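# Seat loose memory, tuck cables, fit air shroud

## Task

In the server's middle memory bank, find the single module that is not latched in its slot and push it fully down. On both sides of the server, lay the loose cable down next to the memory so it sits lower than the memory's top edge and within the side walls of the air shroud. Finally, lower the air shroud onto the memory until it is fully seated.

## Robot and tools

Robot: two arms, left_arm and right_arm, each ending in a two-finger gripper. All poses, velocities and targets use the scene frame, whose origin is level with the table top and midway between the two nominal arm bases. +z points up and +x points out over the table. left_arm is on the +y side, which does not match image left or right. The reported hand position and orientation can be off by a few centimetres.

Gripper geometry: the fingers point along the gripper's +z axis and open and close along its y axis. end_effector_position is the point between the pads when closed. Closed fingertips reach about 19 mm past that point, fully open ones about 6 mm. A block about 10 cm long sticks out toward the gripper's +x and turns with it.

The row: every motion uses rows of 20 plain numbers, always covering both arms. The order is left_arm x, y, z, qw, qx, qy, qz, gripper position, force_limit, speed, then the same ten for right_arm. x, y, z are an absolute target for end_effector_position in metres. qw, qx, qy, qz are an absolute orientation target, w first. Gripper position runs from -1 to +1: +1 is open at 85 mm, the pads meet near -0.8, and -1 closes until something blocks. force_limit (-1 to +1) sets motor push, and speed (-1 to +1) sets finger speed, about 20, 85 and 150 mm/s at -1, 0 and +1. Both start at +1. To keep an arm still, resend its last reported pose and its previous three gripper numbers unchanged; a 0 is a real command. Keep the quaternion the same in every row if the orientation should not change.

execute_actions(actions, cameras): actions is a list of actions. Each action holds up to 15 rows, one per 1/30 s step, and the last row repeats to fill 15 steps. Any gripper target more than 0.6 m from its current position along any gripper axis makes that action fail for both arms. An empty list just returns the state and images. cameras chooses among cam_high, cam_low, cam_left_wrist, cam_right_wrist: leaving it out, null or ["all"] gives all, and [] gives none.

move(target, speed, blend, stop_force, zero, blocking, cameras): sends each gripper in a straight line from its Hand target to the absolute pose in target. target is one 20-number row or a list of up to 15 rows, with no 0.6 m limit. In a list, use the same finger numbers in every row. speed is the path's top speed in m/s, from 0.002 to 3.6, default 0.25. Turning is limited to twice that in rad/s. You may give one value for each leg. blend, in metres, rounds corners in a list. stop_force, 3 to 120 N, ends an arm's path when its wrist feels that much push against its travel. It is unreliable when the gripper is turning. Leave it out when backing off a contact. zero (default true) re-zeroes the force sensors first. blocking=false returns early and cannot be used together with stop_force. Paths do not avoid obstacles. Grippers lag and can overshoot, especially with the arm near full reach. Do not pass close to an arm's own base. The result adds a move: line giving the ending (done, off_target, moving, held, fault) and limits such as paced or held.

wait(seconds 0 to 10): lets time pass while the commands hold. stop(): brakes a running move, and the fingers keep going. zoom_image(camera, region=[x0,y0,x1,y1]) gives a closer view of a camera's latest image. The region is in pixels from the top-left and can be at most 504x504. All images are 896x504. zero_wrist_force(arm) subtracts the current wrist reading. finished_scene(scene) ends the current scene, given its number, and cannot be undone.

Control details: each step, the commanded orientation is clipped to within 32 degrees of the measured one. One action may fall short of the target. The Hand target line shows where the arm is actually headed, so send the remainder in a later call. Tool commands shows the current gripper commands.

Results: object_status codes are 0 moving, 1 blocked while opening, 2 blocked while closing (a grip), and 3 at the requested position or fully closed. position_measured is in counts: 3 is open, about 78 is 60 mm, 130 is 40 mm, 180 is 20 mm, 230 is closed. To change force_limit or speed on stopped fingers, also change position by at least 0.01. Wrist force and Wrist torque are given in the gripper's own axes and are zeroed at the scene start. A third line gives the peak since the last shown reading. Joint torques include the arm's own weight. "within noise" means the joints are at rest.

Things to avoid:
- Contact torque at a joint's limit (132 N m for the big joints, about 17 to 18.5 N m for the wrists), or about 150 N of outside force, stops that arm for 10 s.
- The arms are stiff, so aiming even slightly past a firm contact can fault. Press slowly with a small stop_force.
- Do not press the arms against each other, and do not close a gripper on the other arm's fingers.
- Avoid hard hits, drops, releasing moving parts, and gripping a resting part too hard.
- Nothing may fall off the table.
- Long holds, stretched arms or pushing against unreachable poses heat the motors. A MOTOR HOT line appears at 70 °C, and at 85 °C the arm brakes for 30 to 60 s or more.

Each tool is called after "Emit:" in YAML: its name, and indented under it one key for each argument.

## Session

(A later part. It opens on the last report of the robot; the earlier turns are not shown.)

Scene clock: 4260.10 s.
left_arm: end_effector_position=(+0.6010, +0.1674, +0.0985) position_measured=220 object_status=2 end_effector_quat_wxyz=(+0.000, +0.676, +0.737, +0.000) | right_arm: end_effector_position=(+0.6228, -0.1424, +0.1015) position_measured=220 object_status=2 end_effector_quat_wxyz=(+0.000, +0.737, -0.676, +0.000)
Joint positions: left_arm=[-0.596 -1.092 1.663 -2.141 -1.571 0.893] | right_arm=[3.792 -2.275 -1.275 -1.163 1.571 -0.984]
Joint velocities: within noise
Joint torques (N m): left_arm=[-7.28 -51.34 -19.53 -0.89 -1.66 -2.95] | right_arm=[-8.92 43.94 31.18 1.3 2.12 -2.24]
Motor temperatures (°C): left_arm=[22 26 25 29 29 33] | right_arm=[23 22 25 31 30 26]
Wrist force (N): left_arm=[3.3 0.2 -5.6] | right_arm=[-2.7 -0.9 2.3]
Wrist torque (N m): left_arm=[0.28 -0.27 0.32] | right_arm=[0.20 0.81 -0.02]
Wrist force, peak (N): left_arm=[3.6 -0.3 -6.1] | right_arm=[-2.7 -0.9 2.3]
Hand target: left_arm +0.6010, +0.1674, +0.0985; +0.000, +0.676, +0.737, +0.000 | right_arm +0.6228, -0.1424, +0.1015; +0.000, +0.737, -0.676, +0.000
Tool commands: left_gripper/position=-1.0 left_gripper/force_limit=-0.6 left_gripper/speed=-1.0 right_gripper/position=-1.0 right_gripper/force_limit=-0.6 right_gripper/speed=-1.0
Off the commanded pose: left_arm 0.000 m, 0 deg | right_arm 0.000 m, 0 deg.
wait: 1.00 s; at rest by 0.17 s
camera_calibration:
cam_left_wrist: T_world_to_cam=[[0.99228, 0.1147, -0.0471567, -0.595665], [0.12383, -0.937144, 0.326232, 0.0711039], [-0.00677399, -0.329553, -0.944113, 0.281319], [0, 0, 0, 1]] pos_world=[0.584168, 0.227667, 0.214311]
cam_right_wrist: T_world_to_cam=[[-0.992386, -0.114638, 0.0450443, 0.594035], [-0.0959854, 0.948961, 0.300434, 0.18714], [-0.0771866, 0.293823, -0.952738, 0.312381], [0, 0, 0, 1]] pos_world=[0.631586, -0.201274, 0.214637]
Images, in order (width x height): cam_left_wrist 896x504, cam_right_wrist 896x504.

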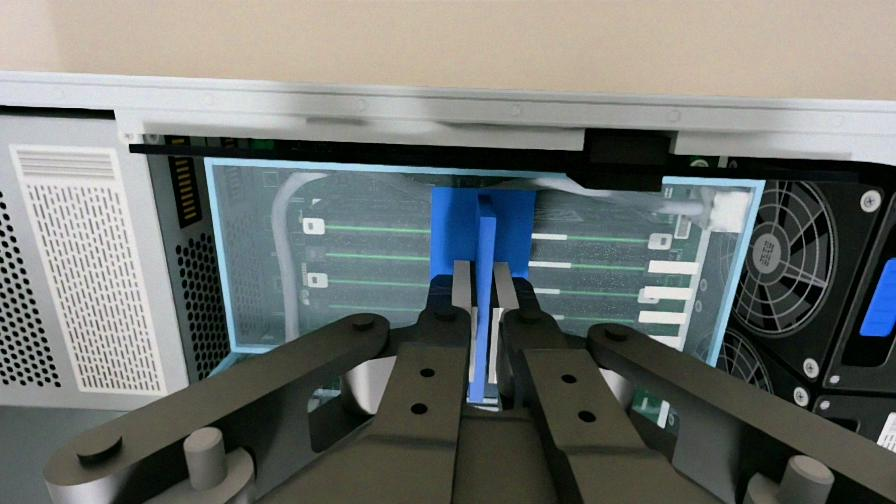

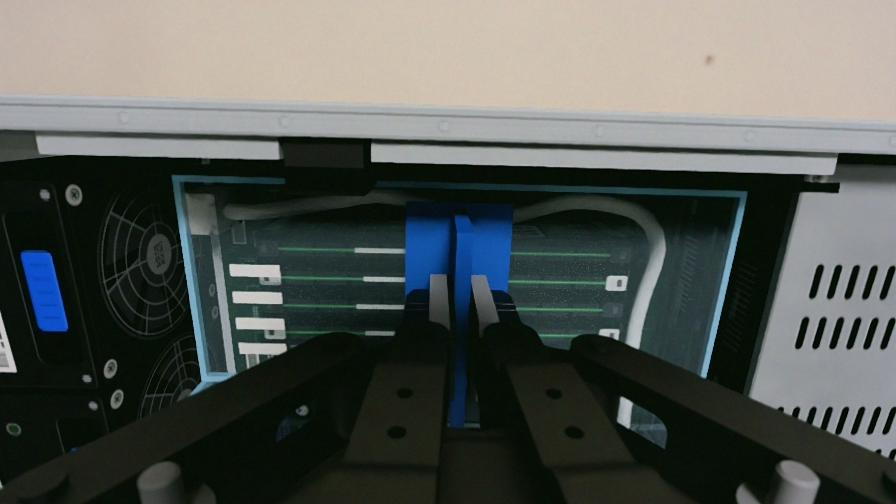

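Emit:
move:
  target: [0.6010, 0.1676, 0.0935, 0, 0.67559, 0.73728, 0, -1, -0.6, -1, 0.6228, -0.1422, 0.0965, 0, 0.73728, -0.67559, 0, -1, -0.6, -1]
  speed: 0.006
  stop_force: 10
  cameras: ["cam_left_wrist", "cam_right_wrist"]

Emit:
zoom_image:
  camera: "cam_left_wrist"
  region: [560, 70, 720, 210]

Emit:
zoom_image:
  camera: "cam_right_wrist"
  region: [240, 80, 400, 220]

Scene clock: 4283.70 s.
left_arm: end_effector_position=(+0.6010, +0.1674, +0.0967) position_measured=220 object_status=2 end_effector_quat_wxyz=(+0.000, +0.676, +0.737, +0.000) | right_arm: end_effector_position=(+0.6228, -0.1423, +0.0982) position_measured=220 object_status=2 end_effector_quat_wxyz=(+0.000, +0.737, -0.676, +0.000)
Joint positions: left_arm=[-0.596 -1.09 1.665 -2.146 -1.571 0.893] | right_arm=[3.792 -2.278 -1.278 -1.156 1.571 -0.984]
Joint velocities: within noise
Joint torques (N m): left_arm=[-0.09 -49.26 -27.7 -1.31 -1.67 0.39] | right_arm=[-8.33 60.85 27.48 0.41 2.17 -1.87]
Motor temperatures (°C): left_arm=[22 26 25 29 29 33] | right_arm=[23 22 25 31 30 26]
Wrist force (N): left_arm=[3.9 -0.6 -9.7] | right_arm=[-2.6 -2.1 -7.0]
Wrist torque (N m): left_arm=[0.37 -0.18 0.31] | right_arm=[0.12 0.65 -0.03]
Wrist force, peak (N): left_arm=[4.8 -2.4 -17.9] | right_arm=[-3.0 -2.9 -8.9]
Hand target: left_arm +0.6010, +0.1674, +0.0967; +0.000, +0.676, +0.737, +0.000 | right_arm +0.6229, -0.1423, +0.0982; +0.000, +0.737, -0.676, +0.000
Off the commanded pose: left_arm 0.003 m, 0 deg | right_arm 0.002 m, 0 deg.
move: contact (left_arm, right_arm)
camera_calibration:
cam_left_wrist: T_world_to_cam=[[0.99227, 0.114853, -0.0470039, -0.595816], [0.123925, -0.937114, 0.326282, 0.0716502], [-0.00657347, -0.329585, -0.944103, 0.279413], [0, 0, 0, 1]] pos_world=[0.584168, 0.227666, 0.21241]
cam_right_wrist: T_world_to_cam=[[-0.992394, -0.114611, 0.0449378, 0.594328], [-0.0959839, 0.948935, 0.300516, 0.188022], [-0.0770855, 0.293916, -0.952718, 0.309166], [0, 0, 0, 1]] pos_world=[0.631687, -0.201173, 0.211336]
Images, in order (width x height): cam_left_wrist 896x504, cam_right_wrist 896x504.

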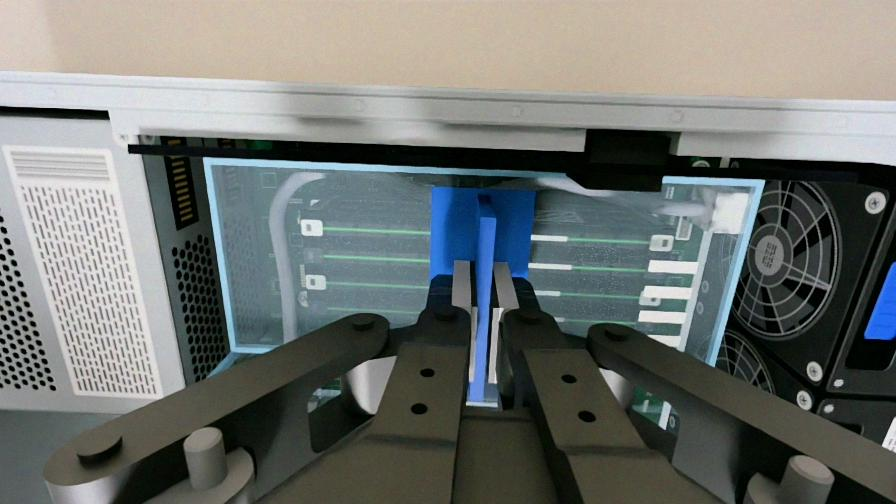

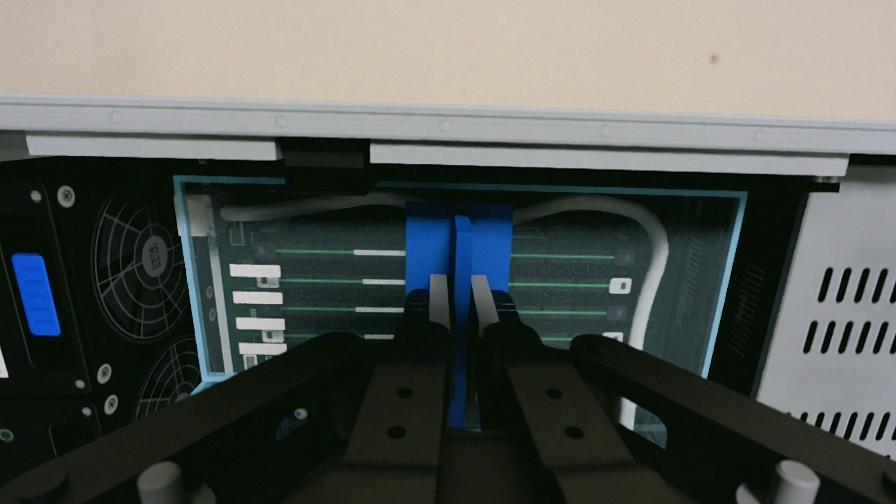

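Scaled by 3.150 from the camera's 896x504 image, which has a finer 1280x720 frame.

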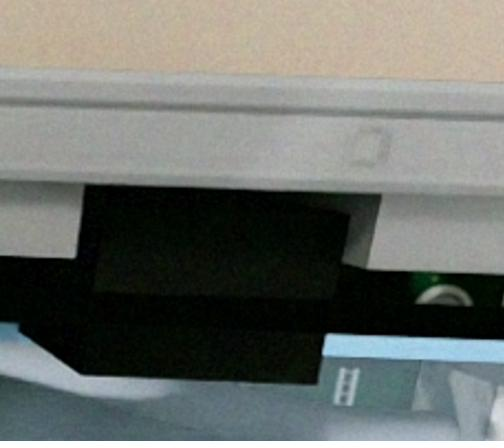

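Scaled by 3.150 from the camera's 896x504 image, which has a finer 1280x720 frame.

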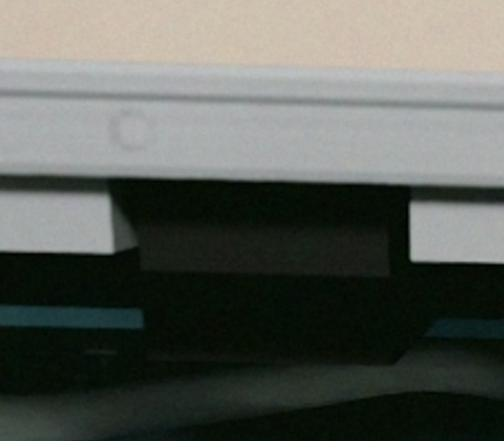

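Emit:
execute_actions:
  actions: []

Scene clock: 4315.13 s.
left_arm: end_effector_position=(+0.6010, +0.1674, +0.0967) position_measured=220 object_status=2 end_effector_quat_wxyz=(+0.000, +0.676, +0.737, +0.000) | right_arm: end_effector_position=(+0.6229, -0.1423, +0.0982) position_measured=220 object_status=2 end_effector_quat_wxyz=(+0.000, +0.737, -0.676, +0.000)
Joint positions: left_arm=[-0.596 -1.09 1.665 -2.146 -1.571 0.893] | right_arm=[3.792 -2.278 -1.278 -1.156 1.571 -0.984]
Joint velocities: within noise
Joint torques (N m): left_arm=[-7.74 -49.93 -24.54 -3.74 -1.68 -0.32] | right_arm=[-8.65 60.08 23.35 1.44 2.04 -1.91]
Motor temperatures (°C): left_arm=[22 26 25 29 29 33] | right_arm=[23 22 25 31 30 26]
Wrist force (N): left_arm=[3.6 -0.4 -9.2] | right_arm=[-2.6 -2.2 -6.6]
Wrist torque (N m): left_arm=[0.40 -0.12 0.31] | right_arm=[0.13 0.62 -0.03]
Wrist force, peak (N): left_arm=[3.6 -0.6 -10.1] | right_arm=[-2.6 -2.1 -7.3]
Hand target: left_arm +0.6010, +0.1674, +0.0967; +0.000, +0.676, +0.737, +0.000 | right_arm +0.6229, -0.1423, +0.0982; +0.000, +0.737, -0.676, +0.000
Tool commands: left_gripper/position=-1.0 left_gripper/force_limit=-0.6 left_gripper/speed=-1.0 right_gripper/position=-1.0 right_gripper/force_limit=-0.6 right_gripper/speed=-1.0
Off the commanded pose: left_arm 0.003 m, 0 deg | right_arm 0.002 m, 0 deg.
camera_calibration:
cam_left_wrist: T_world_to_cam=[[0.992282, 0.11476, -0.0469714, -0.595809], [0.123826, -0.937126, 0.326286, 0.0717101], [-0.00657357, -0.329584, -0.944103, 0.279412], [0, 0, 0, 1]] pos_world=[0.584168, 0.227666, 0.21241]
cam_right_wrist: T_world_to_cam=[[-0.992394, -0.114611, 0.0449378, 0.594328], [-0.0959839, 0.948935, 0.300516, 0.188022], [-0.0770855, 0.293916, -0.952718, 0.309166], [0, 0, 0, 1]] pos_world=[0.631687, -0.201173, 0.211336]

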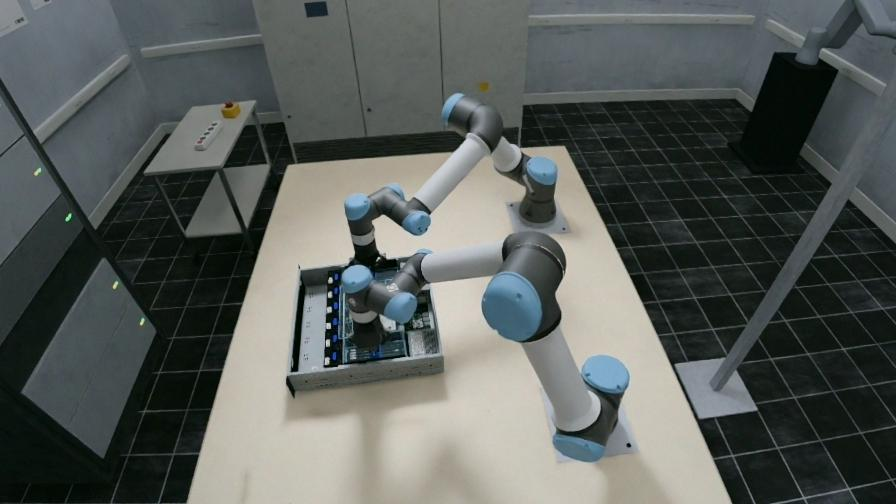

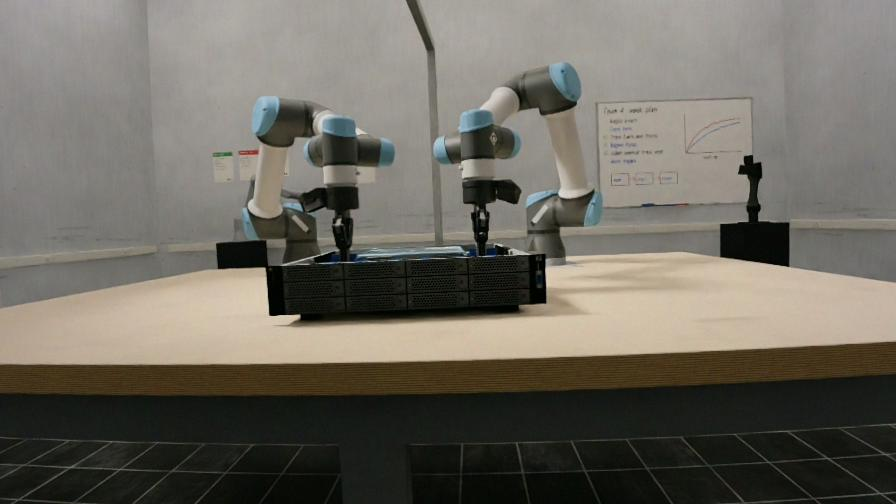

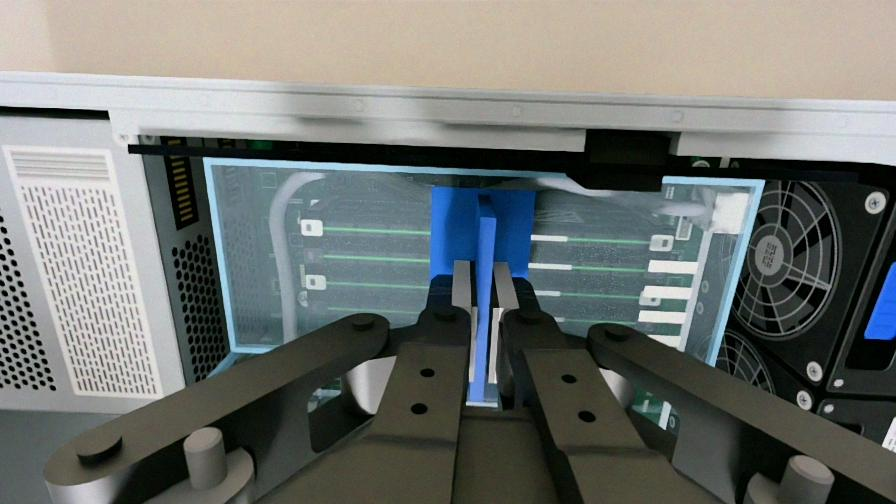

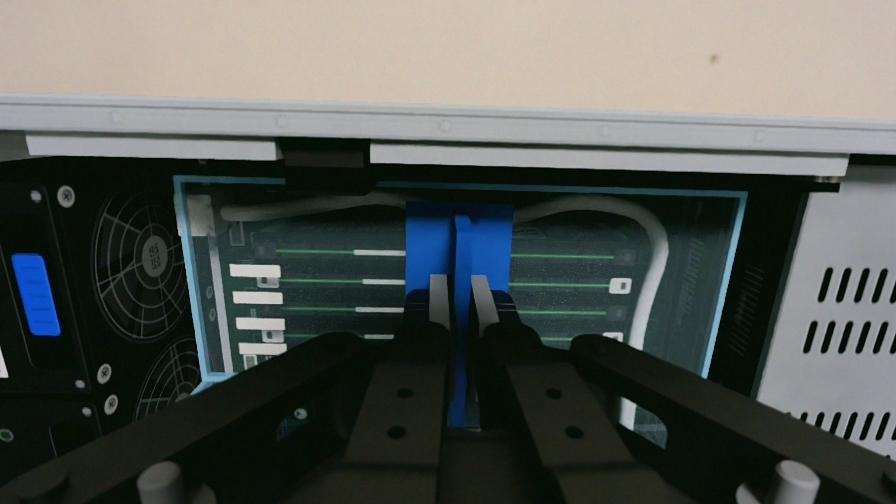

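Emit:
zoom_image:
  camera: "cam_left_wrist"
  region: [180, 120, 480, 290]

Emit:
zoom_image:
  camera: "cam_left_wrist"
  region: [500, 120, 800, 290]

Emit:
zoom_image:
  camera: "cam_right_wrist"
  region: [150, 130, 450, 300]

Emit:
zoom_image:
  camera: "cam_right_wrist"
  region: [480, 130, 780, 300]

Scaled by 1.680 from the camera's 896x504 image, which has a finer 1280x720 frame.

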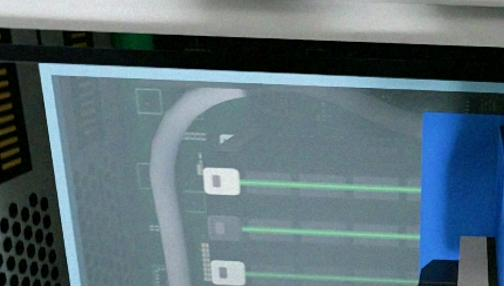

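Scaled by 1.680 from the camera's 896x504 image, which has a finer 1280x720 frame.

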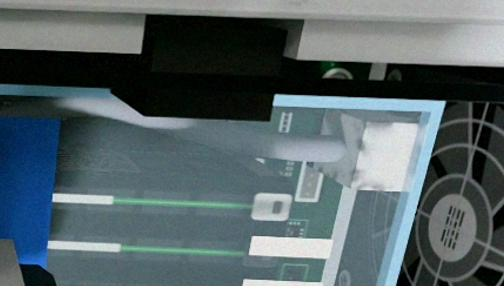

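Scaled by 1.680 from the camera's 896x504 image, which has a finer 1280x720 frame.

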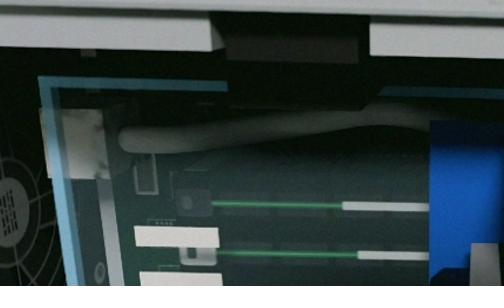

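Scaled by 1.680 from the camera's 896x504 image, which has a finer 1280x720 frame.

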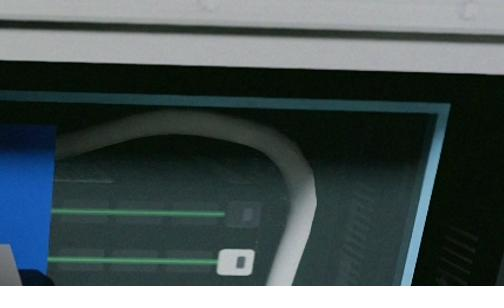

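Emit:
zoom_image:
  camera: "cam_low"
  region: [260, 200, 560, 330]

Emit:
zoom_image:
  camera: "cam_high"
  region: [280, 230, 460, 400]

Scaled by 1.680 from the camera's 896x504 image, which has a finer 1280x720 frame.

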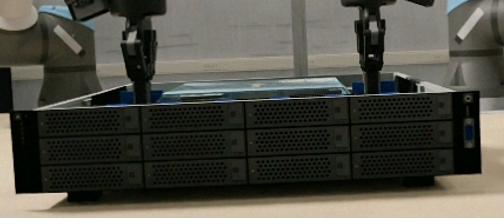

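Scaled by 2.800 from the camera's 896x504 image, which has a finer 1280x720 frame.

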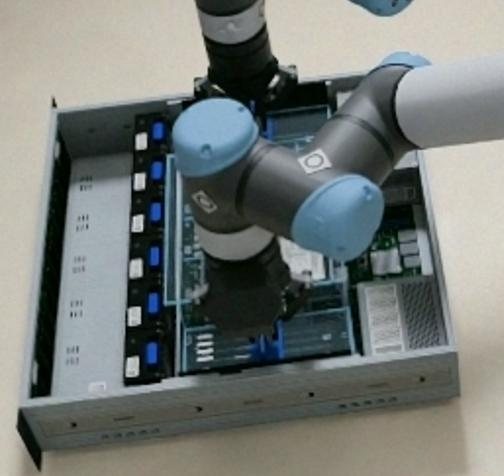

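Emit:
zoom_image:
  camera: "cam_left_wrist"
  region: [490, 150, 630, 230]

Emit:
zoom_image:
  camera: "cam_left_wrist"
  region: [300, 150, 440, 230]

Scaled by 3.600 from the camera's 896x504 image, which has a finer 1280x720 frame.

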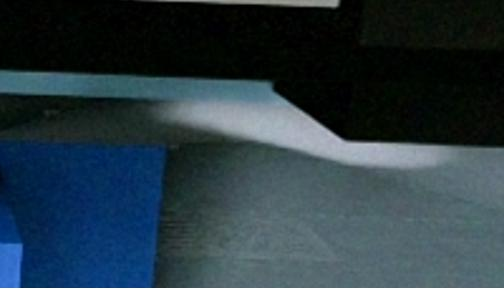

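Scaled by 3.600 from the camera's 896x504 image, which has a finer 1280x720 frame.

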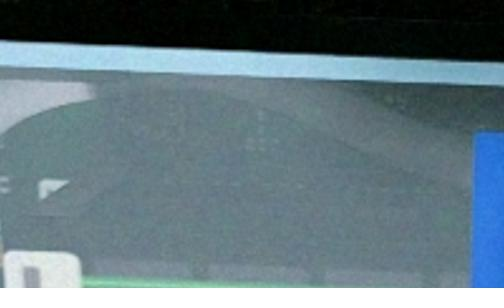

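Emit:
move:
  target:
    - [0.6010,0.1674,0.1066,0,0.67559,0.73728,0,-1,-0.6,-1,0.6228,-0.1423,0.1096,0,0.73728,-0.67559,0,-1,-0.6,-1]
  speed: 0.02
  cameras: []

Emit:
wait:
  seconds: 0.5
  cameras: []

Emit:
move:
  target:
    - [0.6010,0.1674,0.0926,0,0.67559,0.73728,0,-1,-0.6,-1,0.6228,-0.1423,0.0956,0,0.73728,-0.67559,0,-1,-0.6,-1]
  speed: 0.006
  stop_force: 10
  cameras: []

Emit:
wait:
  seconds: 0.3
  cameras: []

Scene clock: 4493.70 s.
left_arm: end_effector_position=(+0.6010, +0.1674, +0.1065) position_measured=220 object_status=2 end_effector_quat_wxyz=(+0.000, +0.676, +0.737, +0.000) | right_arm: end_effector_position=(+0.6228, -0.1424, +0.1094) position_measured=220 object_status=2 end_effector_quat_wxyz=(+0.000, +0.737, -0.676, +0.000)
Joint positions: left_arm=[-0.596 -1.102 1.654 -2.123 -1.571 0.893] | right_arm=[3.792 -2.267 -1.266 -1.179 1.571 -0.984]
Joint velocities: within noise
Joint torques (N m): left_arm=[-8.4 -53.17 -31.11 -0.95 -1.46 -0.98] | right_arm=[9.07 67.01 32.91 1.2 1.76 -0.32]
Motor temperatures (°C): left_arm=[22 26 25 29 29 33] | right_arm=[23 22 25 31 30 26]
Wrist force (N): left_arm=[1.0 0.4 -2.5] | right_arm=[-0.5 -2.2 2.7]
Wrist torque (N m): left_arm=[0.22 -0.25 0.29] | right_arm=[0.18 0.77 -0.06]
Wrist force, peak (N): left_arm=[3.6 -1.1 -10.1] | right_arm=[-2.7 -2.1 -7.4]
Hand target: left_arm +0.6010, +0.1674, +0.1066; +0.000, +0.676, +0.737, +0.000 | right_arm +0.6228, -0.1423, +0.1096; +0.000, +0.737, -0.676, +0.000
Off the commanded pose: left_arm 0.000 m, 0 deg | right_arm 0.000 m, 0 deg.
move: done
No camera images: "cameras" was empty.

Scene clock: 4494.20 s.
left_arm: end_effector_position=(+0.6010, +0.1674, +0.1066) position_measured=220 object_status=2 end_effector_quat_wxyz=(+0.000, +0.676, +0.737, +0.000) | right_arm: end_effector_position=(+0.6228, -0.1423, +0.1096) position_measured=220 object_status=2 end_effector_quat_wxyz=(+0.000, +0.737, -0.676, +0.000)
Joint positions: left_arm=[-0.596 -1.102 1.654 -2.123 -1.571 0.893] | right_arm=[3.792 -2.267 -1.266 -1.18 1.571 -0.984]
Joint velocities: within noise
Joint torques (N m): left_arm=[-7.47 -52.82 -30.78 -0.79 -1.46 -1.05] | right_arm=[12.05 66.93 32.61 1.38 1.74 1.25]
Motor temperatures (°C): left_arm=[22 26 25 29 29 33] | right_arm=[23 22 25 31 30 26]
Wrist force (N): left_arm=[1.9 -0.4 -2.9] | right_arm=[0.2 -2.1 1.9]
Wrist torque (N m): left_arm=[0.13 -0.28 0.29] | right_arm=[0.16 0.79 -0.06]
Wrist force, peak (N): left_arm=[1.9 -0.4 -2.9] | right_arm=[-0.2 -2.2 3.0]
Hand target: left_arm +0.6010, +0.1674, +0.1066; +0.000, +0.676, +0.737, +0.000 | right_arm +0.6228, -0.1423, +0.1096; +0.000, +0.737, -0.676, +0.000
Tool commands: left_gripper/position=-1.0 left_gripper/force_limit=-0.6 left_gripper/speed=-1.0 right_gripper/position=-1.0 right_gripper/force_limit=-0.6 right_gripper/speed=-1.0
Off the commanded pose: left_arm 0.000 m, 0 deg | right_arm 0.000 m, 0 deg.
wait: 0.50 s; at rest by 0.17 s
No camera images: "cameras" was empty.

Scene clock: 4497.43 s.
left_arm: end_effector_position=(+0.6010, +0.1674, +0.0968) position_measured=220 object_status=2 end_effector_quat_wxyz=(+0.000, +0.676, +0.737, +0.000) | right_arm: end_effector_position=(+0.6228, -0.1423, +0.0985) position_measured=220 object_status=2 end_effector_quat_wxyz=(+0.000, +0.737, -0.676, +0.000)
Joint positions: left_arm=[-0.596 -1.09 1.664 -2.145 -1.571 0.893] | right_arm=[3.792 -2.278 -1.278 -1.157 1.571 -0.984]
Joint velocities: within noise
Joint torques (N m): left_arm=[-7.37 -49.9 -27.98 -1.33 -1.48 -1.07] | right_arm=[7.94 60.71 27.89 0.42 1.71 1.59]
Motor temperatures (°C): left_arm=[22 26 25 29 29 33] | right_arm=[23 22 25 31 30 26]
Wrist force (N): left_arm=[3.5 -0.6 -9.2] | right_arm=[-2.8 -2.5 -6.6]
Wrist torque (N m): left_arm=[0.35 -0.13 0.31] | right_arm=[0.11 0.64 -0.04]
Wrist force, peak (N): left_arm=[4.3 -1.1 -15.8] | right_arm=[-3.5 -2.8 -8.5]
Hand target: left_arm +0.6010, +0.1674, +0.0968; +0.000, +0.676, +0.737, +0.000 | right_arm +0.6228, -0.1423, +0.0985; +0.000, +0.737, -0.676, +0.000
Off the commanded pose: left_arm 0.004 m, 0 deg | right_arm 0.003 m, 0 deg.
move: contact (left_arm, right_arm)
No camera images: "cameras" was empty.

Scene clock: 4497.73 s.
left_arm: end_effector_position=(+0.6010, +0.1674, +0.0968) position_measured=220 object_status=2 end_effector_quat_wxyz=(+0.000, +0.676, +0.737, +0.000) | right_arm: end_effector_position=(+0.6228, -0.1423, +0.0985) position_measured=220 object_status=2 end_effector_quat_wxyz=(+0.000, +0.737, -0.676, +0.000)
Joint positions: left_arm=[-0.596 -1.09 1.664 -2.145 -1.571 0.893] | right_arm=[3.792 -2.278 -1.278 -1.157 1.571 -0.984]
Joint velocities: within noise
Joint torques (N m): left_arm=[-7.25 -50.08 -27.34 -1.64 -1.58 -0.91] | right_arm=[7.97 60.57 26.14 0.52 1.69 1.48]
Motor temperatures (°C): left_arm=[22 26 25 29 29 33] | right_arm=[23 22 25 31 30 26]
Wrist force (N): left_arm=[3.8 -0.7 -8.9] | right_arm=[-3.0 -2.6 -6.2]
Wrist torque (N m): left_arm=[0.33 -0.16 0.31] | right_arm=[0.12 0.65 -0.03]
Wrist force, peak (N): left_arm=[3.9 -0.4 -9.4] | right_arm=[-2.7 -2.3 -6.8]
Hand target: left_arm +0.6010, +0.1674, +0.0968; +0.000, +0.676, +0.737, +0.000 | right_arm +0.6228, -0.1423, +0.0985; +0.000, +0.737, -0.676, +0.000
Tool commands: left_gripper/position=-1.0 left_gripper/force_limit=-0.6 left_gripper/speed=-1.0 right_gripper/position=-1.0 right_gripper/force_limit=-0.6 right_gripper/speed=-1.0
Off the commanded pose: left_arm 0.004 m, 0 deg | right_arm 0.003 m, 0 deg.
wait: 0.30 s; at rest by 0.17 s
No camera images: "cameras" was empty.

Emit:
move:
  target:
    - [0.6010,0.1674,0.1066,0,0.67559,0.73728,0,-1,-0.6,-1,0.6228,-0.1423,0.1096,0,0.73728,-0.67559,0,-1,-0.6,-1]
  speed: 0.02
  cameras: []

Emit:
move:
  target:
    - [0.6010,0.1674,0.1026,0,0.67559,0.73728,0,-1,-0.6,-1,0.6228,-0.1423,0.1056,0,0.73728,-0.67559,0,-1,-0.6,-1]
  speed: 0.01
  cameras: []

Emit:
move:
  target:
    - [0.6010,0.1674,0.1006,0,0.67559,0.73728,0,-1,-0.6,-1,0.6228,-0.1423,0.1036,0,0.73728,-0.67559,0,-1,-0.6,-1]
  speed: 0.01
  cameras: []

Emit:
move:
  target:
    - [0.6010,0.1674,0.0991,0,0.67559,0.73728,0,-1,-0.6,-1,0.6228,-0.1423,0.1021,0,0.73728,-0.67559,0,-1,-0.6,-1]
  speed: 0.01
  cameras: []

Emit:
move:
  target:
    - [0.6010,0.1674,0.0981,0,0.67559,0.73728,0,-1,-0.6,-1,0.6228,-0.1423,0.1011,0,0.73728,-0.67559,0,-1,-0.6,-1]
  speed: 0.01
  cameras: []

Emit:
move:
  target:
    - [0.6010,0.1674,0.0971,0,0.67559,0.73728,0,-1,-0.6,-1,0.6228,-0.1423,0.1001,0,0.73728,-0.67559,0,-1,-0.6,-1]
  speed: 0.01
  stop_force: 25
  cameras: []

Emit:
move:
  target:
    - [0.6010,0.1674,0.0964,0,0.67559,0.73728,0,-1,-0.6,-1,0.6228,-0.1423,0.0994,0,0.73728,-0.67559,0,-1,-0.6,-1]
  speed: 0.01
  stop_force: 25
  cameras: []

Scene clock: 4528.50 s.
left_arm: end_effector_position=(+0.6010, +0.1674, +0.1065) position_measured=220 object_status=2 end_effector_quat_wxyz=(+0.000, +0.676, +0.737, +0.000) | right_arm: end_effector_position=(+0.6228, -0.1423, +0.1094) position_measured=220 object_status=2 end_effector_quat_wxyz=(+0.000, +0.737, -0.676, +0.000)
Joint positions: left_arm=[-0.596 -1.102 1.654 -2.123 -1.571 0.893] | right_arm=[3.792 -2.267 -1.266 -1.179 1.571 -0.984]
Joint velocities: within noise
Joint torques (N m): left_arm=[-7.19 -52.69 -31.33 -1.03 -1.24 -1.01] | right_arm=[6.25 66.84 32.57 1.42 1.46 1.4]
Motor temperatures (°C): left_arm=[22 26 25 29 29 33] | right_arm=[23 22 25 31 30 26]
Wrist force (N): left_arm=[1.4 -0.3 -3.0] | right_arm=[0.2 -1.9 2.1]
Wrist torque (N m): left_arm=[0.16 -0.24 0.29] | right_arm=[0.20 0.77 -0.06]
Wrist force, peak (N): left_arm=[3.7 -1.0 -9.5] | right_arm=[-3.1 -2.7 -6.9]
Hand target: left_arm +0.6010, +0.1674, +0.1066; +0.000, +0.676, +0.737, +0.000 | right_arm +0.6228, -0.1423, +0.1096; +0.000, +0.737, -0.676, +0.000
Off the commanded pose: left_arm 0.000 m, 0 deg | right_arm 0.000 m, 0 deg.
move: done
No camera images: "cameras" was empty.

Scene clock: 4529.27 s.
left_arm: end_effector_position=(+0.6010, +0.1674, +0.1028) position_measured=220 object_status=2 end_effector_quat_wxyz=(+0.000, +0.676, +0.737, +0.000) | right_arm: end_effector_position=(+0.6228, -0.1423, +0.1058) position_measured=220 object_status=2 end_effector_quat_wxyz=(+0.000, +0.737, -0.676, +0.000)
Joint positions: left_arm=[-0.596 -1.097 1.658 -2.132 -1.571 0.893] | right_arm=[3.792 -2.271 -1.27 -1.172 1.571 -0.984]
Joint velocities: within noise
Joint torques (N m): left_arm=[-7.41 -28.86 -17.43 -5.38 -1.41 -0.98] | right_arm=[3.63 42.92 14.39 5.15 1.46 1.36]
Motor temperatures (°C): left_arm=[22 26 25 29 29 33] | right_arm=[23 22 25 31 30 26]
Wrist force (N): left_arm=[1.8 -1.0 -4.6] | right_arm=[-0.4 -3.1 2.7]
Wrist torque (N m): left_arm=[0.19 -0.23 0.30] | right_arm=[0.19 0.75 -0.05]
Wrist force, peak (N): left_arm=[2.0 -1.2 -5.5] | right_arm=[-0.2 -3.1 2.9]
Hand target: left_arm +0.6010, +0.1674, +0.1026; +0.000, +0.676, +0.737, +0.000 | right_arm +0.6228, -0.1423, +0.1056; +0.000, +0.737, -0.676, +0.000
Off the commanded pose: left_arm 0.000 m, 0 deg | right_arm 0.000 m, 0 deg.
move: done
No camera images: "cameras" was empty.

Scene clock: 4529.97 s.
left_arm: end_effector_position=(+0.6010, +0.1674, +0.1007) position_measured=220 object_status=2 end_effector_quat_wxyz=(+0.000, +0.676, +0.737, +0.000) | right_arm: end_effector_position=(+0.6228, -0.1423, +0.1037) position_measured=220 object_status=2 end_effector_quat_wxyz=(+0.000, +0.737, -0.676, +0.000)
Joint positions: left_arm=[-0.596 -1.095 1.66 -2.136 -1.571 0.893] | right_arm=[3.792 -2.273 -1.272 -1.168 1.571 -0.984]
Joint velocities: within noise
Joint torques (N m): left_arm=[-7.18 -29.46 -17.04 -5.3 -1.41 -0.92] | right_arm=[1.15 43.72 14.16 5.29 1.31 1.37]
Motor temperatures (°C): left_arm=[22 26 25 29 29 33] | right_arm=[23 22 25 31 30 26]
Wrist force (N): left_arm=[2.4 -0.5 -5.3] | right_arm=[-0.2 -2.8 1.1]
Wrist torque (N m): left_arm=[0.20 -0.22 0.29] | right_arm=[0.20 0.74 -0.05]
Wrist force, peak (N): left_arm=[1.9 -1.1 -5.8] | right_arm=[-0.3 -3.0 2.4]
Hand target: left_arm +0.6010, +0.1674, +0.1006; +0.000, +0.676, +0.737, +0.000 | right_arm +0.6228, -0.1423, +0.1036; +0.000, +0.737, -0.676, +0.000
Off the commanded pose: left_arm 0.000 m, 0 deg | right_arm 0.000 m, 0 deg.
move: done
No camera images: "cameras" was empty.

Scene clock: 4530.67 s.
left_arm: end_effector_position=(+0.6010, +0.1674, +0.0992) position_measured=220 object_status=2 end_effector_quat_wxyz=(+0.000, +0.676, +0.737, +0.000) | right_arm: end_effector_position=(+0.6228, -0.1423, +0.1022) position_measured=220 object_status=2 end_effector_quat_wxyz=(+0.000, +0.737, -0.676, +0.000)
Joint positions: left_arm=[-0.596 -1.093 1.662 -2.14 -1.571 0.893] | right_arm=[3.792 -2.274 -1.274 -1.164 1.571 -0.984]
Joint velocities: within noise
Joint torques (N m): left_arm=[-6.54 -28.96 -18.17 -5.88 -1.42 -0.93] | right_arm=[-1 41.91 12.93 4.9 1.29 1.49]
Motor temperatures (°C): left_arm=[22 26 25 29 29 33] | right_arm=[23 22 25 31 30 26]
Wrist force (N): left_arm=[3.7 -0.5 -5.9] | right_arm=[-1.8 -2.5 -0.7]
Wrist torque (N m): left_arm=[0.23 -0.24 0.30] | right_arm=[0.21 0.78 -0.04]
Wrist force, peak (N): left_arm=[3.8 -0.7 -6.3] | right_arm=[-0.5 -2.9 1.4]
Hand target: left_arm +0.6010, +0.1674, +0.0991; +0.000, +0.676, +0.737, +0.000 | right_arm +0.6228, -0.1423, +0.1021; +0.000, +0.737, -0.676, +0.000
Off the commanded pose: left_arm 0.000 m, 0 deg | right_arm 0.000 m, 0 deg.
move: done
No camera images: "cameras" was empty.

Scene clock: 4531.37 s.
left_arm: end_effector_position=(+0.6010, +0.1674, +0.0982) position_measured=220 object_status=2 end_effector_quat_wxyz=(+0.000, +0.676, +0.737, +0.000) | right_arm: end_effector_position=(+0.6228, -0.1423, +0.1012) position_measured=220 object_status=2 end_effector_quat_wxyz=(+0.000, +0.737, -0.676, +0.000)
Joint positions: left_arm=[-0.596 -1.092 1.663 -2.142 -1.571 0.893] | right_arm=[3.792 -2.275 -1.275 -1.162 1.571 -0.984]
Joint velocities: within noise
Joint torques (N m): left_arm=[-6.54 -28.9 -17.74 -5.95 -1.32 -0.91] | right_arm=[-3.64 41.16 12.41 4.51 1.19 1.4]
Motor temperatures (°C): left_arm=[22 26 25 29 29 33] | right_arm=[23 22 25 31 30 26]
Wrist force (N): left_arm=[3.6 -1.0 -6.5] | right_arm=[-3.1 -2.5 -2.2]
Wrist torque (N m): left_arm=[0.16 -0.23 0.30] | right_arm=[0.23 0.79 -0.03]
Wrist force, peak (N): left_arm=[3.9 -0.5 -6.7] | right_arm=[-2.9 -3.0 -1.9]
Hand target: left_arm +0.6010, +0.1674, +0.0981; +0.000, +0.676, +0.737, +0.000 | right_arm +0.6228, -0.1423, +0.1011; +0.000, +0.737, -0.676, +0.000
Off the commanded pose: left_arm 0.000 m, 0 deg | right_arm 0.000 m, 0 deg.
move: done
No camera images: "cameras" was empty.

Scene clock: 4532.63 s.
left_arm: end_effector_position=(+0.6010, +0.1674, +0.0971) position_measured=220 object_status=2 end_effector_quat_wxyz=(+0.000, +0.676, +0.737, +0.000) | right_arm: end_effector_position=(+0.6228, -0.1423, +0.1001) position_measured=220 object_status=2 end_effector_quat_wxyz=(+0.000, +0.737, -0.676, +0.000)
Joint positions: left_arm=[-0.596 -1.09 1.664 -2.144 -1.571 0.893] | right_arm=[3.792 -2.276 -1.276 -1.16 1.571 -0.984]
Joint velocities: within noise
Joint torques (N m): left_arm=[-6.54 -27.26 -17.36 -5.16 -1.19 -0.87] | right_arm=[-7.43 39.88 11.76 3.82 1.17 1.49]
Motor temperatures (°C): left_arm=[22 26 25 29 29 33] | right_arm=[23 22 25 31 30 26]
Wrist force (N): left_arm=[3.5 -0.3 -9.6] | right_arm=[-3.9 -2.9 -4.2]
Wrist torque (N m): left_arm=[0.26 -0.25 0.31] | right_arm=[0.16 0.79 -0.04]
Wrist force, peak (N): left_arm=[3.5 -0.3 -9.6] | right_arm=[-4.0 -2.9 -4.3]
Hand target: left_arm +0.6010, +0.1674, +0.0971; +0.000, +0.676, +0.737, +0.000 | right_arm +0.6228, -0.1423, +0.1001; +0.000, +0.737, -0.676, +0.000
Off the commanded pose: left_arm 0.000 m, 0 deg | right_arm 0.000 m, 0 deg.
move: done
No camera images: "cameras" was empty.

Scene clock: 4533.90 s.
left_arm: end_effector_position=(+0.6010, +0.1674, +0.0964) position_measured=220 object_status=2 end_effector_quat_wxyz=(+0.000, +0.676, +0.737, +0.000) | right_arm: end_effector_position=(+0.6228, -0.1423, +0.0994) position_measured=220 object_status=2 end_effector_quat_wxyz=(+0.000, +0.737, -0.676, +0.000)
Joint positions: left_arm=[-0.596 -1.089 1.665 -2.146 -1.571 0.893] | right_arm=[3.792 -2.277 -1.277 -1.159 1.571 -0.984]
Joint velocities: within noise
Joint torques (N m): left_arm=[-6.12 -21.84 -13.31 -4.51 -1.29 -0.73] | right_arm=[-8.71 39.11 11.24 3.72 1.18 1.44]
Motor temperatures (°C): left_arm=[22 26 25 29 29 33] | right_arm=[23 22 25 31 30 26]
Wrist force (N): left_arm=[4.7 -0.9 -19.4] | right_arm=[-3.4 -3.8 -5.7]
Wrist torque (N m): left_arm=[0.47 -0.28 0.31] | right_arm=[0.05 0.75 -0.06]
Wrist force, peak (N): left_arm=[4.5 -1.1 -19.5] | right_arm=[-3.5 -3.8 -5.6]
Hand target: left_arm +0.6010, +0.1674, +0.0964; +0.000, +0.676, +0.737, +0.000 | right_arm +0.6228, -0.1423, +0.0994; +0.000, +0.737, -0.676, +0.000
Off the commanded pose: left_arm 0.000 m, 0 deg | right_arm 0.000 m, 0 deg.
move: done
No camera images: "cameras" was empty.

Emit:
move:
  target:
    - [0.6010,0.1674,0.1026,0,0.67559,0.73728,0,-1,-0.6,-1,0.6228,-0.1423,0.1056,0,0.73728,-0.67559,0,-1,-0.6,-1]
    - [0.6010,0.1678,0.1026,0,0.67559,0.73728,0,-1,-0.6,-1,0.6228,-0.1419,0.1056,0,0.73728,-0.67559,0,-1,-0.6,-1]
    - [0.6010,0.1678,0.0991,0,0.67559,0.73728,0,-1,-0.6,-1,0.6228,-0.1419,0.1021,0,0.73728,-0.67559,0,-1,-0.6,-1]
  speed: 0.02
  cameras: []

Emit:
move:
  target:
    - [0.6010,0.1678,0.0981,0,0.67559,0.73728,0,-1,-0.6,-1,0.6228,-0.1419,0.1011,0,0.73728,-0.67559,0,-1,-0.6,-1]
  speed: 0.01
  cameras: []

Emit:
move:
  target:
    - [0.6010,0.1678,0.0971,0,0.67559,0.73728,0,-1,-0.6,-1,0.6228,-0.1419,0.1001,0,0.73728,-0.67559,0,-1,-0.6,-1]
  speed: 0.01
  stop_force: 25
  cameras: []

Emit:
move:
  target:
    - [0.6010,0.1678,0.0964,0,0.67559,0.73728,0,-1,-0.6,-1,0.6228,-0.1419,0.0994,0,0.73728,-0.67559,0,-1,-0.6,-1]
  speed: 0.01
  stop_force: 25
  cameras: []

Scene clock: 4666.50 s.
left_arm: end_effector_position=(+0.6010, +0.1678, +0.0993) position_measured=220 object_status=2 end_effector_quat_wxyz=(+0.000, +0.676, +0.737, +0.000) | right_arm: end_effector_position=(+0.6228, -0.1419, +0.1023) position_measured=220 object_status=2 end_effector_quat_wxyz=(+0.000, +0.737, -0.676, +0.000)
Joint positions: left_arm=[-0.596 -1.093 1.662 -2.14 -1.571 0.893] | right_arm=[3.793 -2.275 -1.273 -1.165 1.571 -0.983]
Joint velocities: within noise
Joint torques (N m): left_arm=[9.05 -30.07 -17.6 -5.8 -1.01 1.76] | right_arm=[11.44 43.04 13.04 5.14 0.77 1.63]
Motor temperatures (°C): left_arm=[22 26 24 29 29 33] | right_arm=[23 22 25 31 30 26]
Wrist force (N): left_arm=[3.4 -0.6 -5.6] | right_arm=[-0.5 -3.0 0.6]
Wrist torque (N m): left_arm=[0.20 -0.25 0.31] | right_arm=[0.18 0.79 -0.04]
Wrist force, peak (N): left_arm=[4.7 -1.4 -20.0] | right_arm=[-3.7 -4.0 -5.5]
Hand target: left_arm +0.6010, +0.1678, +0.0991; +0.000, +0.676, +0.737, +0.000 | right_arm +0.6228, -0.1419, +0.1021; +0.000, +0.737, -0.676, +0.000
Off the commanded pose: left_arm 0.000 m, 0 deg | right_arm 0.000 m, 0 deg.
move: done
No camera images: "cameras" was empty.

Scene clock: 4667.20 s.
left_arm: end_effector_position=(+0.6010, +0.1678, +0.0982) position_measured=220 object_status=2 end_effector_quat_wxyz=(+0.000, +0.676, +0.737, +0.000) | right_arm: end_effector_position=(+0.6228, -0.1419, +0.1012) position_measured=220 object_status=2 end_effector_quat_wxyz=(+0.000, +0.737, -0.676, +0.000)
Joint positions: left_arm=[-0.596 -1.092 1.663 -2.142 -1.571 0.893] | right_arm=[3.793 -2.276 -1.274 -1.163 1.571 -0.983]
Joint velocities: within noise
Joint torques (N m): left_arm=[8.95 -28.8 -18.28 -5.6 -1.06 1.75] | right_arm=[11.24 41.65 13.37 5.05 0.67 1.61]
Motor temperatures (°C): left_arm=[22 26 24 29 29 33] | right_arm=[23 22 25 31 30 26]
Wrist force (N): left_arm=[3.6 -0.8 -6.1] | right_arm=[-0.8 -2.7 -0.9]
Wrist torque (N m): left_arm=[0.14 -0.23 0.30] | right_arm=[0.20 0.76 -0.04]
Wrist force, peak (N): left_arm=[4.3 -0.7 -6.7] | right_arm=[-0.6 -3.1 0.6]
Hand target: left_arm +0.6010, +0.1678, +0.0981; +0.000, +0.676, +0.737, +0.000 | right_arm +0.6228, -0.1419, +0.1011; +0.000, +0.737, -0.676, +0.000
Off the commanded pose: left_arm 0.000 m, 0 deg | right_arm 0.000 m, 0 deg.
move: done
No camera images: "cameras" was empty.

Scene clock: 4668.47 s.
left_arm: end_effector_position=(+0.6010, +0.1678, +0.0971) position_measured=220 object_status=2 end_effector_quat_wxyz=(+0.000, +0.676, +0.737, +0.000) | right_arm: end_effector_position=(+0.6228, -0.1419, +0.1001) position_measured=220 object_status=2 end_effector_quat_wxyz=(+0.000, +0.737, -0.676, +0.000)
Joint positions: left_arm=[-0.596 -1.091 1.664 -2.145 -1.571 0.893] | right_arm=[3.793 -2.277 -1.275 -1.161 1.571 -0.983]
Joint velocities: within noise
Joint torques (N m): left_arm=[7.94 -27.22 -17.2 -5.12 -1.08 1.76] | right_arm=[10.24 40.6 12.43 4.43 0.56 1.64]
Motor temperatures (°C): left_arm=[22 26 24 29 29 33] | right_arm=[23 22 25 31 30 26]
Wrist force (N): left_arm=[3.4 -0.4 -9.2] | right_arm=[-1.4 -2.7 -2.9]
Wrist torque (N m): left_arm=[0.20 -0.25 0.32] | right_arm=[0.18 0.74 -0.04]
Wrist force, peak (N): left_arm=[3.7 -0.4 -9.9] | right_arm=[-1.6 -2.7 -3.6]
Hand target: left_arm +0.6010, +0.1678, +0.0971; +0.000, +0.676, +0.737, +0.000 | right_arm +0.6228, -0.1419, +0.1001; +0.000, +0.737, -0.676, +0.000
Off the commanded pose: left_arm 0.000 m, 0 deg | right_arm 0.000 m, 0 deg.
move: done
No camera images: "cameras" was empty.

Scene clock: 4669.73 s.
left_arm: end_effector_position=(+0.6010, +0.1678, +0.0964) position_measured=220 object_status=2 end_effector_quat_wxyz=(+0.000, +0.676, +0.737, +0.000) | right_arm: end_effector_position=(+0.6228, -0.1419, +0.0994) position_measured=220 object_status=2 end_effector_quat_wxyz=(+0.000, +0.737, -0.676, +0.000)
Joint positions: left_arm=[-0.596 -1.09 1.665 -2.146 -1.571 0.893] | right_arm=[3.793 -2.277 -1.276 -1.159 1.571 -0.983]
Joint velocities: within noise
Joint torques (N m): left_arm=[7.03 -22.39 -13.39 -4.08 -0.99 1.9] | right_arm=[8.63 39.94 11.37 4.2 0.41 1.64]
Motor temperatures (°C): left_arm=[22 26 24 29 29 33] | right_arm=[23 22 25 31 30 26]
Wrist force (N): left_arm=[3.0 0.2 -17.5] | right_arm=[-1.5 -3.6 -4.3]
Wrist torque (N m): left_arm=[0.38 -0.19 0.31] | right_arm=[0.04 0.75 -0.06]
Wrist force, peak (N): left_arm=[3.2 0.1 -18.2] | right_arm=[-1.5 -3.8 -4.6]
Hand target: left_arm +0.6010, +0.1678, +0.0964; +0.000, +0.676, +0.737, +0.000 | right_arm +0.6228, -0.1419, +0.0994; +0.000, +0.737, -0.676, +0.000
Off the commanded pose: left_arm 0.000 m, 0 deg | right_arm 0.000 m, 0 deg.
move: done
No camera images: "cameras" was empty.

Emit:
move:
  target:
    - [0.6010,0.1678,0.1046,0,0.67559,0.73728,0,-1,-0.6,-1,0.6228,-0.1419,0.1076,0,0.73728,-0.67559,0,-1,-0.6,-1]
    - [0.6010,0.1678,0.1046,-0.011791,0.67549,0.73717,-0.012867,-1,-0.6,-1,0.6228,-0.1419,0.1076,0.012867,0.73717,-0.67549,-0.011791,-1,-0.6,-1]
  speed: 0.03
  cameras: []

Emit:
move:
  target:
    - [0.6010,0.1678,0.0926,-0.011791,0.67549,0.73717,-0.012867,-1,-0.6,-1,0.6228,-0.1419,0.0956,0.012867,0.73717,-0.67549,-0.011791,-1,-0.6,-1]
  speed: 0.006
  stop_force: 12
  cameras: []

Scene clock: 4693.63 s.
left_arm: end_effector_position=(+0.6010, +0.1678, +0.1046) position_measured=220 object_status=2 end_effector_quat_wxyz=(-0.012, +0.675, +0.737, -0.013) | right_arm: end_effector_position=(+0.6228, -0.1419, +0.1076) position_measured=220 object_status=2 end_effector_quat_wxyz=(+0.013, +0.737, -0.675, -0.012)
Joint positions: left_arm=[-0.587 -1.087 1.628 -2.085 -1.592 0.902] | right_arm=[3.786 -2.286 -1.23 -1.225 1.59 -0.99]
Joint velocities: within noise
Joint torques (N m): left_arm=[10.48 -30.59 -31.11 -0.58 -1.58 2.09] | right_arm=[-7.35 44.77 33.66 0.87 3.24 -2.04]
Motor temperatures (°C): left_arm=[22 26 24 29 29 33] | right_arm=[23 22 25 31 30 26]
Wrist force (N): left_arm=[0.9 -0.1 -4.1] | right_arm=[-1.4 -3.0 1.7]
Wrist torque (N m): left_arm=[0.23 -0.16 0.42] | right_arm=[0.26 0.80 -0.03]
Wrist force, peak (N): left_arm=[3.4 0.2 -18.4] | right_arm=[-1.5 -3.7 -4.8]
Hand target: left_arm +0.6010, +0.1678, +0.1046; -0.012, +0.675, +0.737, -0.013 | right_arm +0.6228, -0.1419, +0.1076; +0.013, +0.737, -0.675, -0.012
Off the commanded pose: left_arm 0.000 m, 0 deg | right_arm 0.000 m, 0 deg.
move: done
No camera images: "cameras" was empty.

Scene clock: 4696.77 s.
left_arm: end_effector_position=(+0.6010, +0.1678, +0.0944) position_measured=220 object_status=2 end_effector_quat_wxyz=(-0.012, +0.675, +0.737, -0.013) | right_arm: end_effector_position=(+0.6228, -0.1419, +0.0956) position_measured=220 object_status=2 end_effector_quat_wxyz=(+0.013, +0.737, -0.675, -0.012)
Joint positions: left_arm=[-0.587 -1.074 1.638 -2.108 -1.592 0.902] | right_arm=[3.786 -2.297 -1.243 -1.201 1.59 -0.99]
Joint velocities: within noise
Joint torques (N m): left_arm=[7.68 -50.32 -27.21 -1.03 -1.64 1.85] | right_arm=[-5.98 41.71 13.18 3.81 -0.96 -2.1]
Motor temperatures (°C): left_arm=[22 26 24 29 29 33] | right_arm=[23 22 25 31 30 26]
Wrist force (N): left_arm=[2.5 -0.8 -8.9] | right_arm=[-3.2 -3.6 -2.7]
Wrist torque (N m): left_arm=[0.26 0.02 0.41] | right_arm=[0.12 0.51 -0.02]
Wrist force, peak (N): left_arm=[5.3 -4.3 -20.4] | right_arm=[-3.3 -3.3 -8.1]
Hand target: left_arm +0.6010, +0.1678, +0.0944; -0.012, +0.675, +0.737, -0.013 | right_arm +0.6228, -0.1419, +0.0956; +0.013, +0.737, -0.675, -0.012
Off the commanded pose: left_arm 0.002 m, 0 deg | right_arm 0.000 m, 0 deg.
move: contact (left_arm)
No camera images: "cameras" was empty.

Emit:
move:
  target:
    - [0.6010,0.1676,0.1096,0,0.67559,0.73728,0,-1,-0.6,-1,0.6228,-0.1421,0.1126,0,0.73728,-0.67559,0,-1,-0.6,-1]
    - [0.6010,0.1676,0.1290,0,0.67559,0.73728,0,-1,-0.6,-1,0.6228,-0.1421,0.1320,0,0.73728,-0.67559,0,-1,-0.6,-1]
  speed: [0.03,0.04]
  cameras: ["cam_left_wrist","cam_right_wrist"]

Emit:
zoom_image:
  camera: "cam_left_wrist"
  region: [220, 130, 440, 260]

Emit:
zoom_image:
  camera: "cam_left_wrist"
  region: [500, 130, 720, 260]

Emit:
zoom_image:
  camera: "cam_right_wrist"
  region: [190, 130, 440, 260]

Emit:
zoom_image:
  camera: "cam_right_wrist"
  region: [490, 130, 740, 260]

Scene clock: 4734.80 s.
left_arm: end_effector_position=(+0.6010, +0.1676, +0.1289) position_measured=220 object_status=2 end_effector_quat_wxyz=(+0.000, +0.676, +0.737, +0.000) | right_arm: end_effector_position=(+0.6228, -0.1421, +0.1319) position_measured=220 object_status=2 end_effector_quat_wxyz=(+0.000, +0.737, -0.676, +0.000)
Joint positions: left_arm=[-0.596 -1.129 1.63 -2.072 -1.571 0.893] | right_arm=[3.792 -2.247 -1.239 -1.226 1.571 -0.984]
Joint velocities: within noise
Joint torques (N m): left_arm=[-8.65 -52.3 -31.34 -0.71 1.82 -3.11] | right_arm=[12.47 66.68 33.7 1.18 -1.11 1.63]
Motor temperatures (°C): left_arm=[22 26 24 29 29 33] | right_arm=[23 22 25 31 30 26]
Wrist force (N): left_arm=[1.9 -0.2 -4.2] | right_arm=[0.6 -2.9 2.3]
Wrist torque (N m): left_arm=[0.17 -0.20 0.27] | right_arm=[0.15 0.86 -0.05]
Wrist force, peak (N): left_arm=[2.5 -1.1 -9.8] | right_arm=[-3.3 -3.5 -3.4]
Hand target: left_arm +0.6010, +0.1676, +0.1290; +0.000, +0.676, +0.737, +0.000 | right_arm +0.6228, -0.1421, +0.1320; +0.000, +0.737, -0.676, +0.000
Off the commanded pose: left_arm 0.000 m, 0 deg | right_arm 0.000 m, 0 deg.
move: done
camera_calibration:
cam_left_wrist: T_world_to_cam=[[0.992281, 0.114729, -0.0470618, -0.59429], [0.123827, -0.93714, 0.326243, 0.0614049], [-0.00667401, -0.329553, -0.944114, 0.309933], [0, 0, 0, 1]] pos_world=[0.584168, 0.227867, 0.244611]
cam_right_wrist: T_world_to_cam=[[-0.992393, -0.11461, 0.0449495, 0.592739], [-0.0959867, 0.948963, 0.300425, 0.177755], [-0.077087, 0.293825, -0.952746, 0.3411], [0, 0, 0, 1]] pos_world=[0.631587, -0.200973, 0.244936]
Images, in order (width x height): cam_left_wrist 896x504, cam_right_wrist 896x504.

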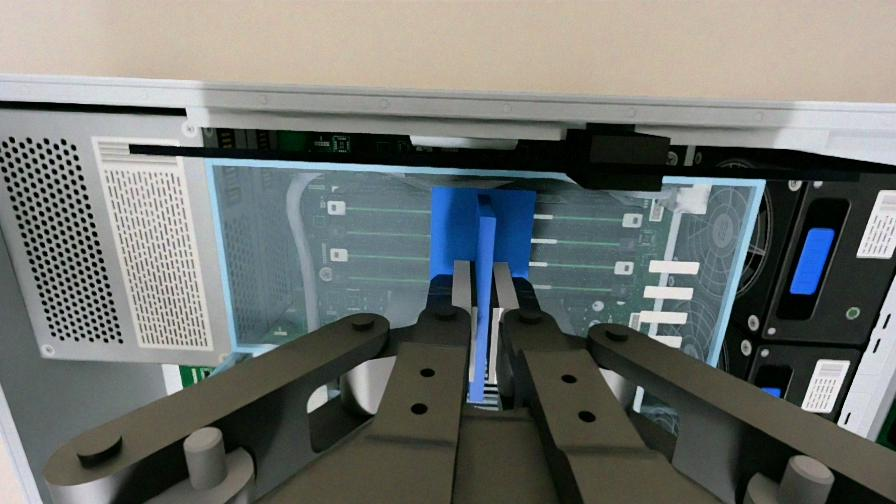

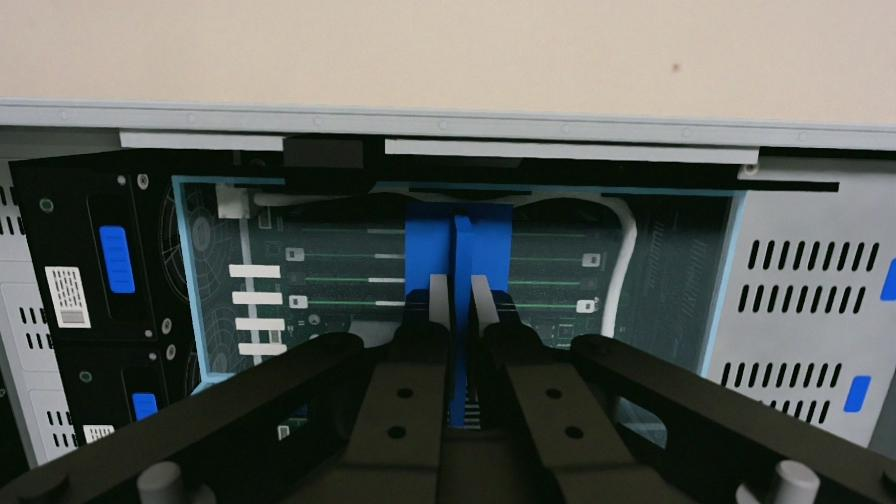

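Scaled by 2.291 from the camera's 896x504 image, which has a finer 1280x720 frame.

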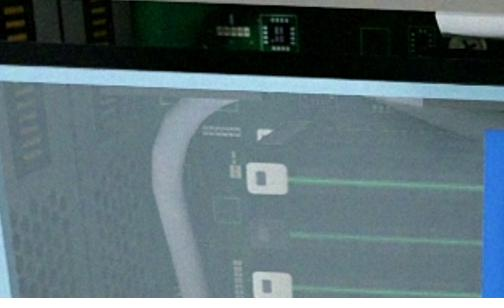

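Scaled by 2.291 from the camera's 896x504 image, which has a finer 1280x720 frame.

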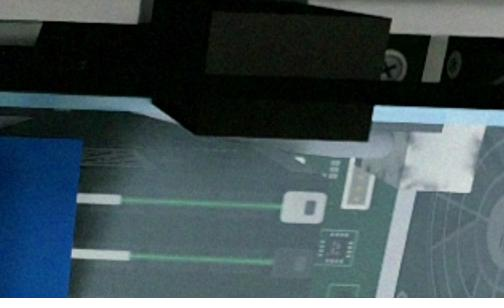

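Scaled by 2.016 from the camera's 896x504 image, which has a finer 1280x720 frame.

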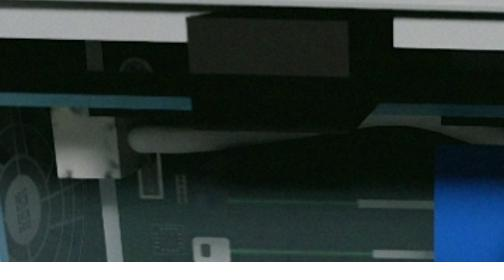

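Scaled by 2.016 from the camera's 896x504 image, which has a finer 1280x720 frame.

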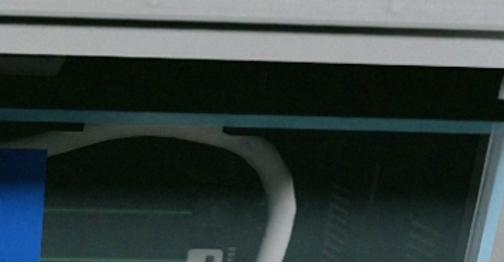

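Emit:
zoom_image:
  camera: "cam_left_wrist"
  region: [290, 150, 370, 195]

Emit:
zoom_image:
  camera: "cam_left_wrist"
  region: [360, 150, 440, 195]

Emit:
zoom_image:
  camera: "cam_right_wrist"
  region: [510, 170, 630, 240]

Scaled by 6.300 from the camera's 896x504 image, which has a finer 1280x720 frame.

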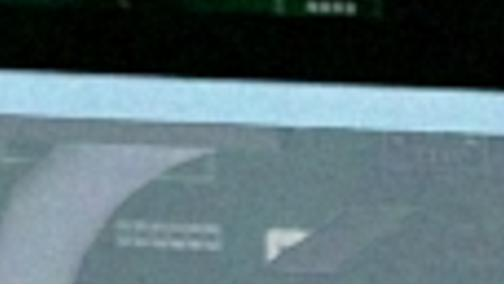

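Scaled by 6.300 from the camera's 896x504 image, which has a finer 1280x720 frame.

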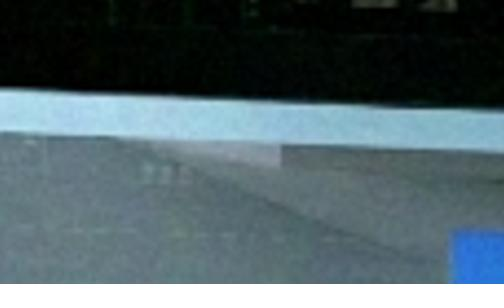

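Scaled by 4.200 from the camera's 896x504 image, which has a finer 1280x720 frame.

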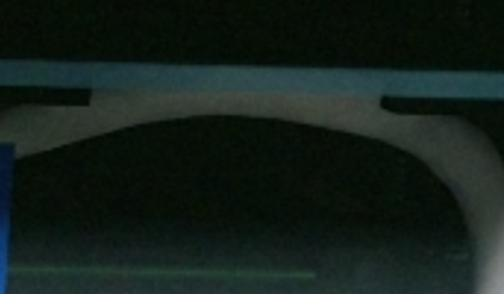

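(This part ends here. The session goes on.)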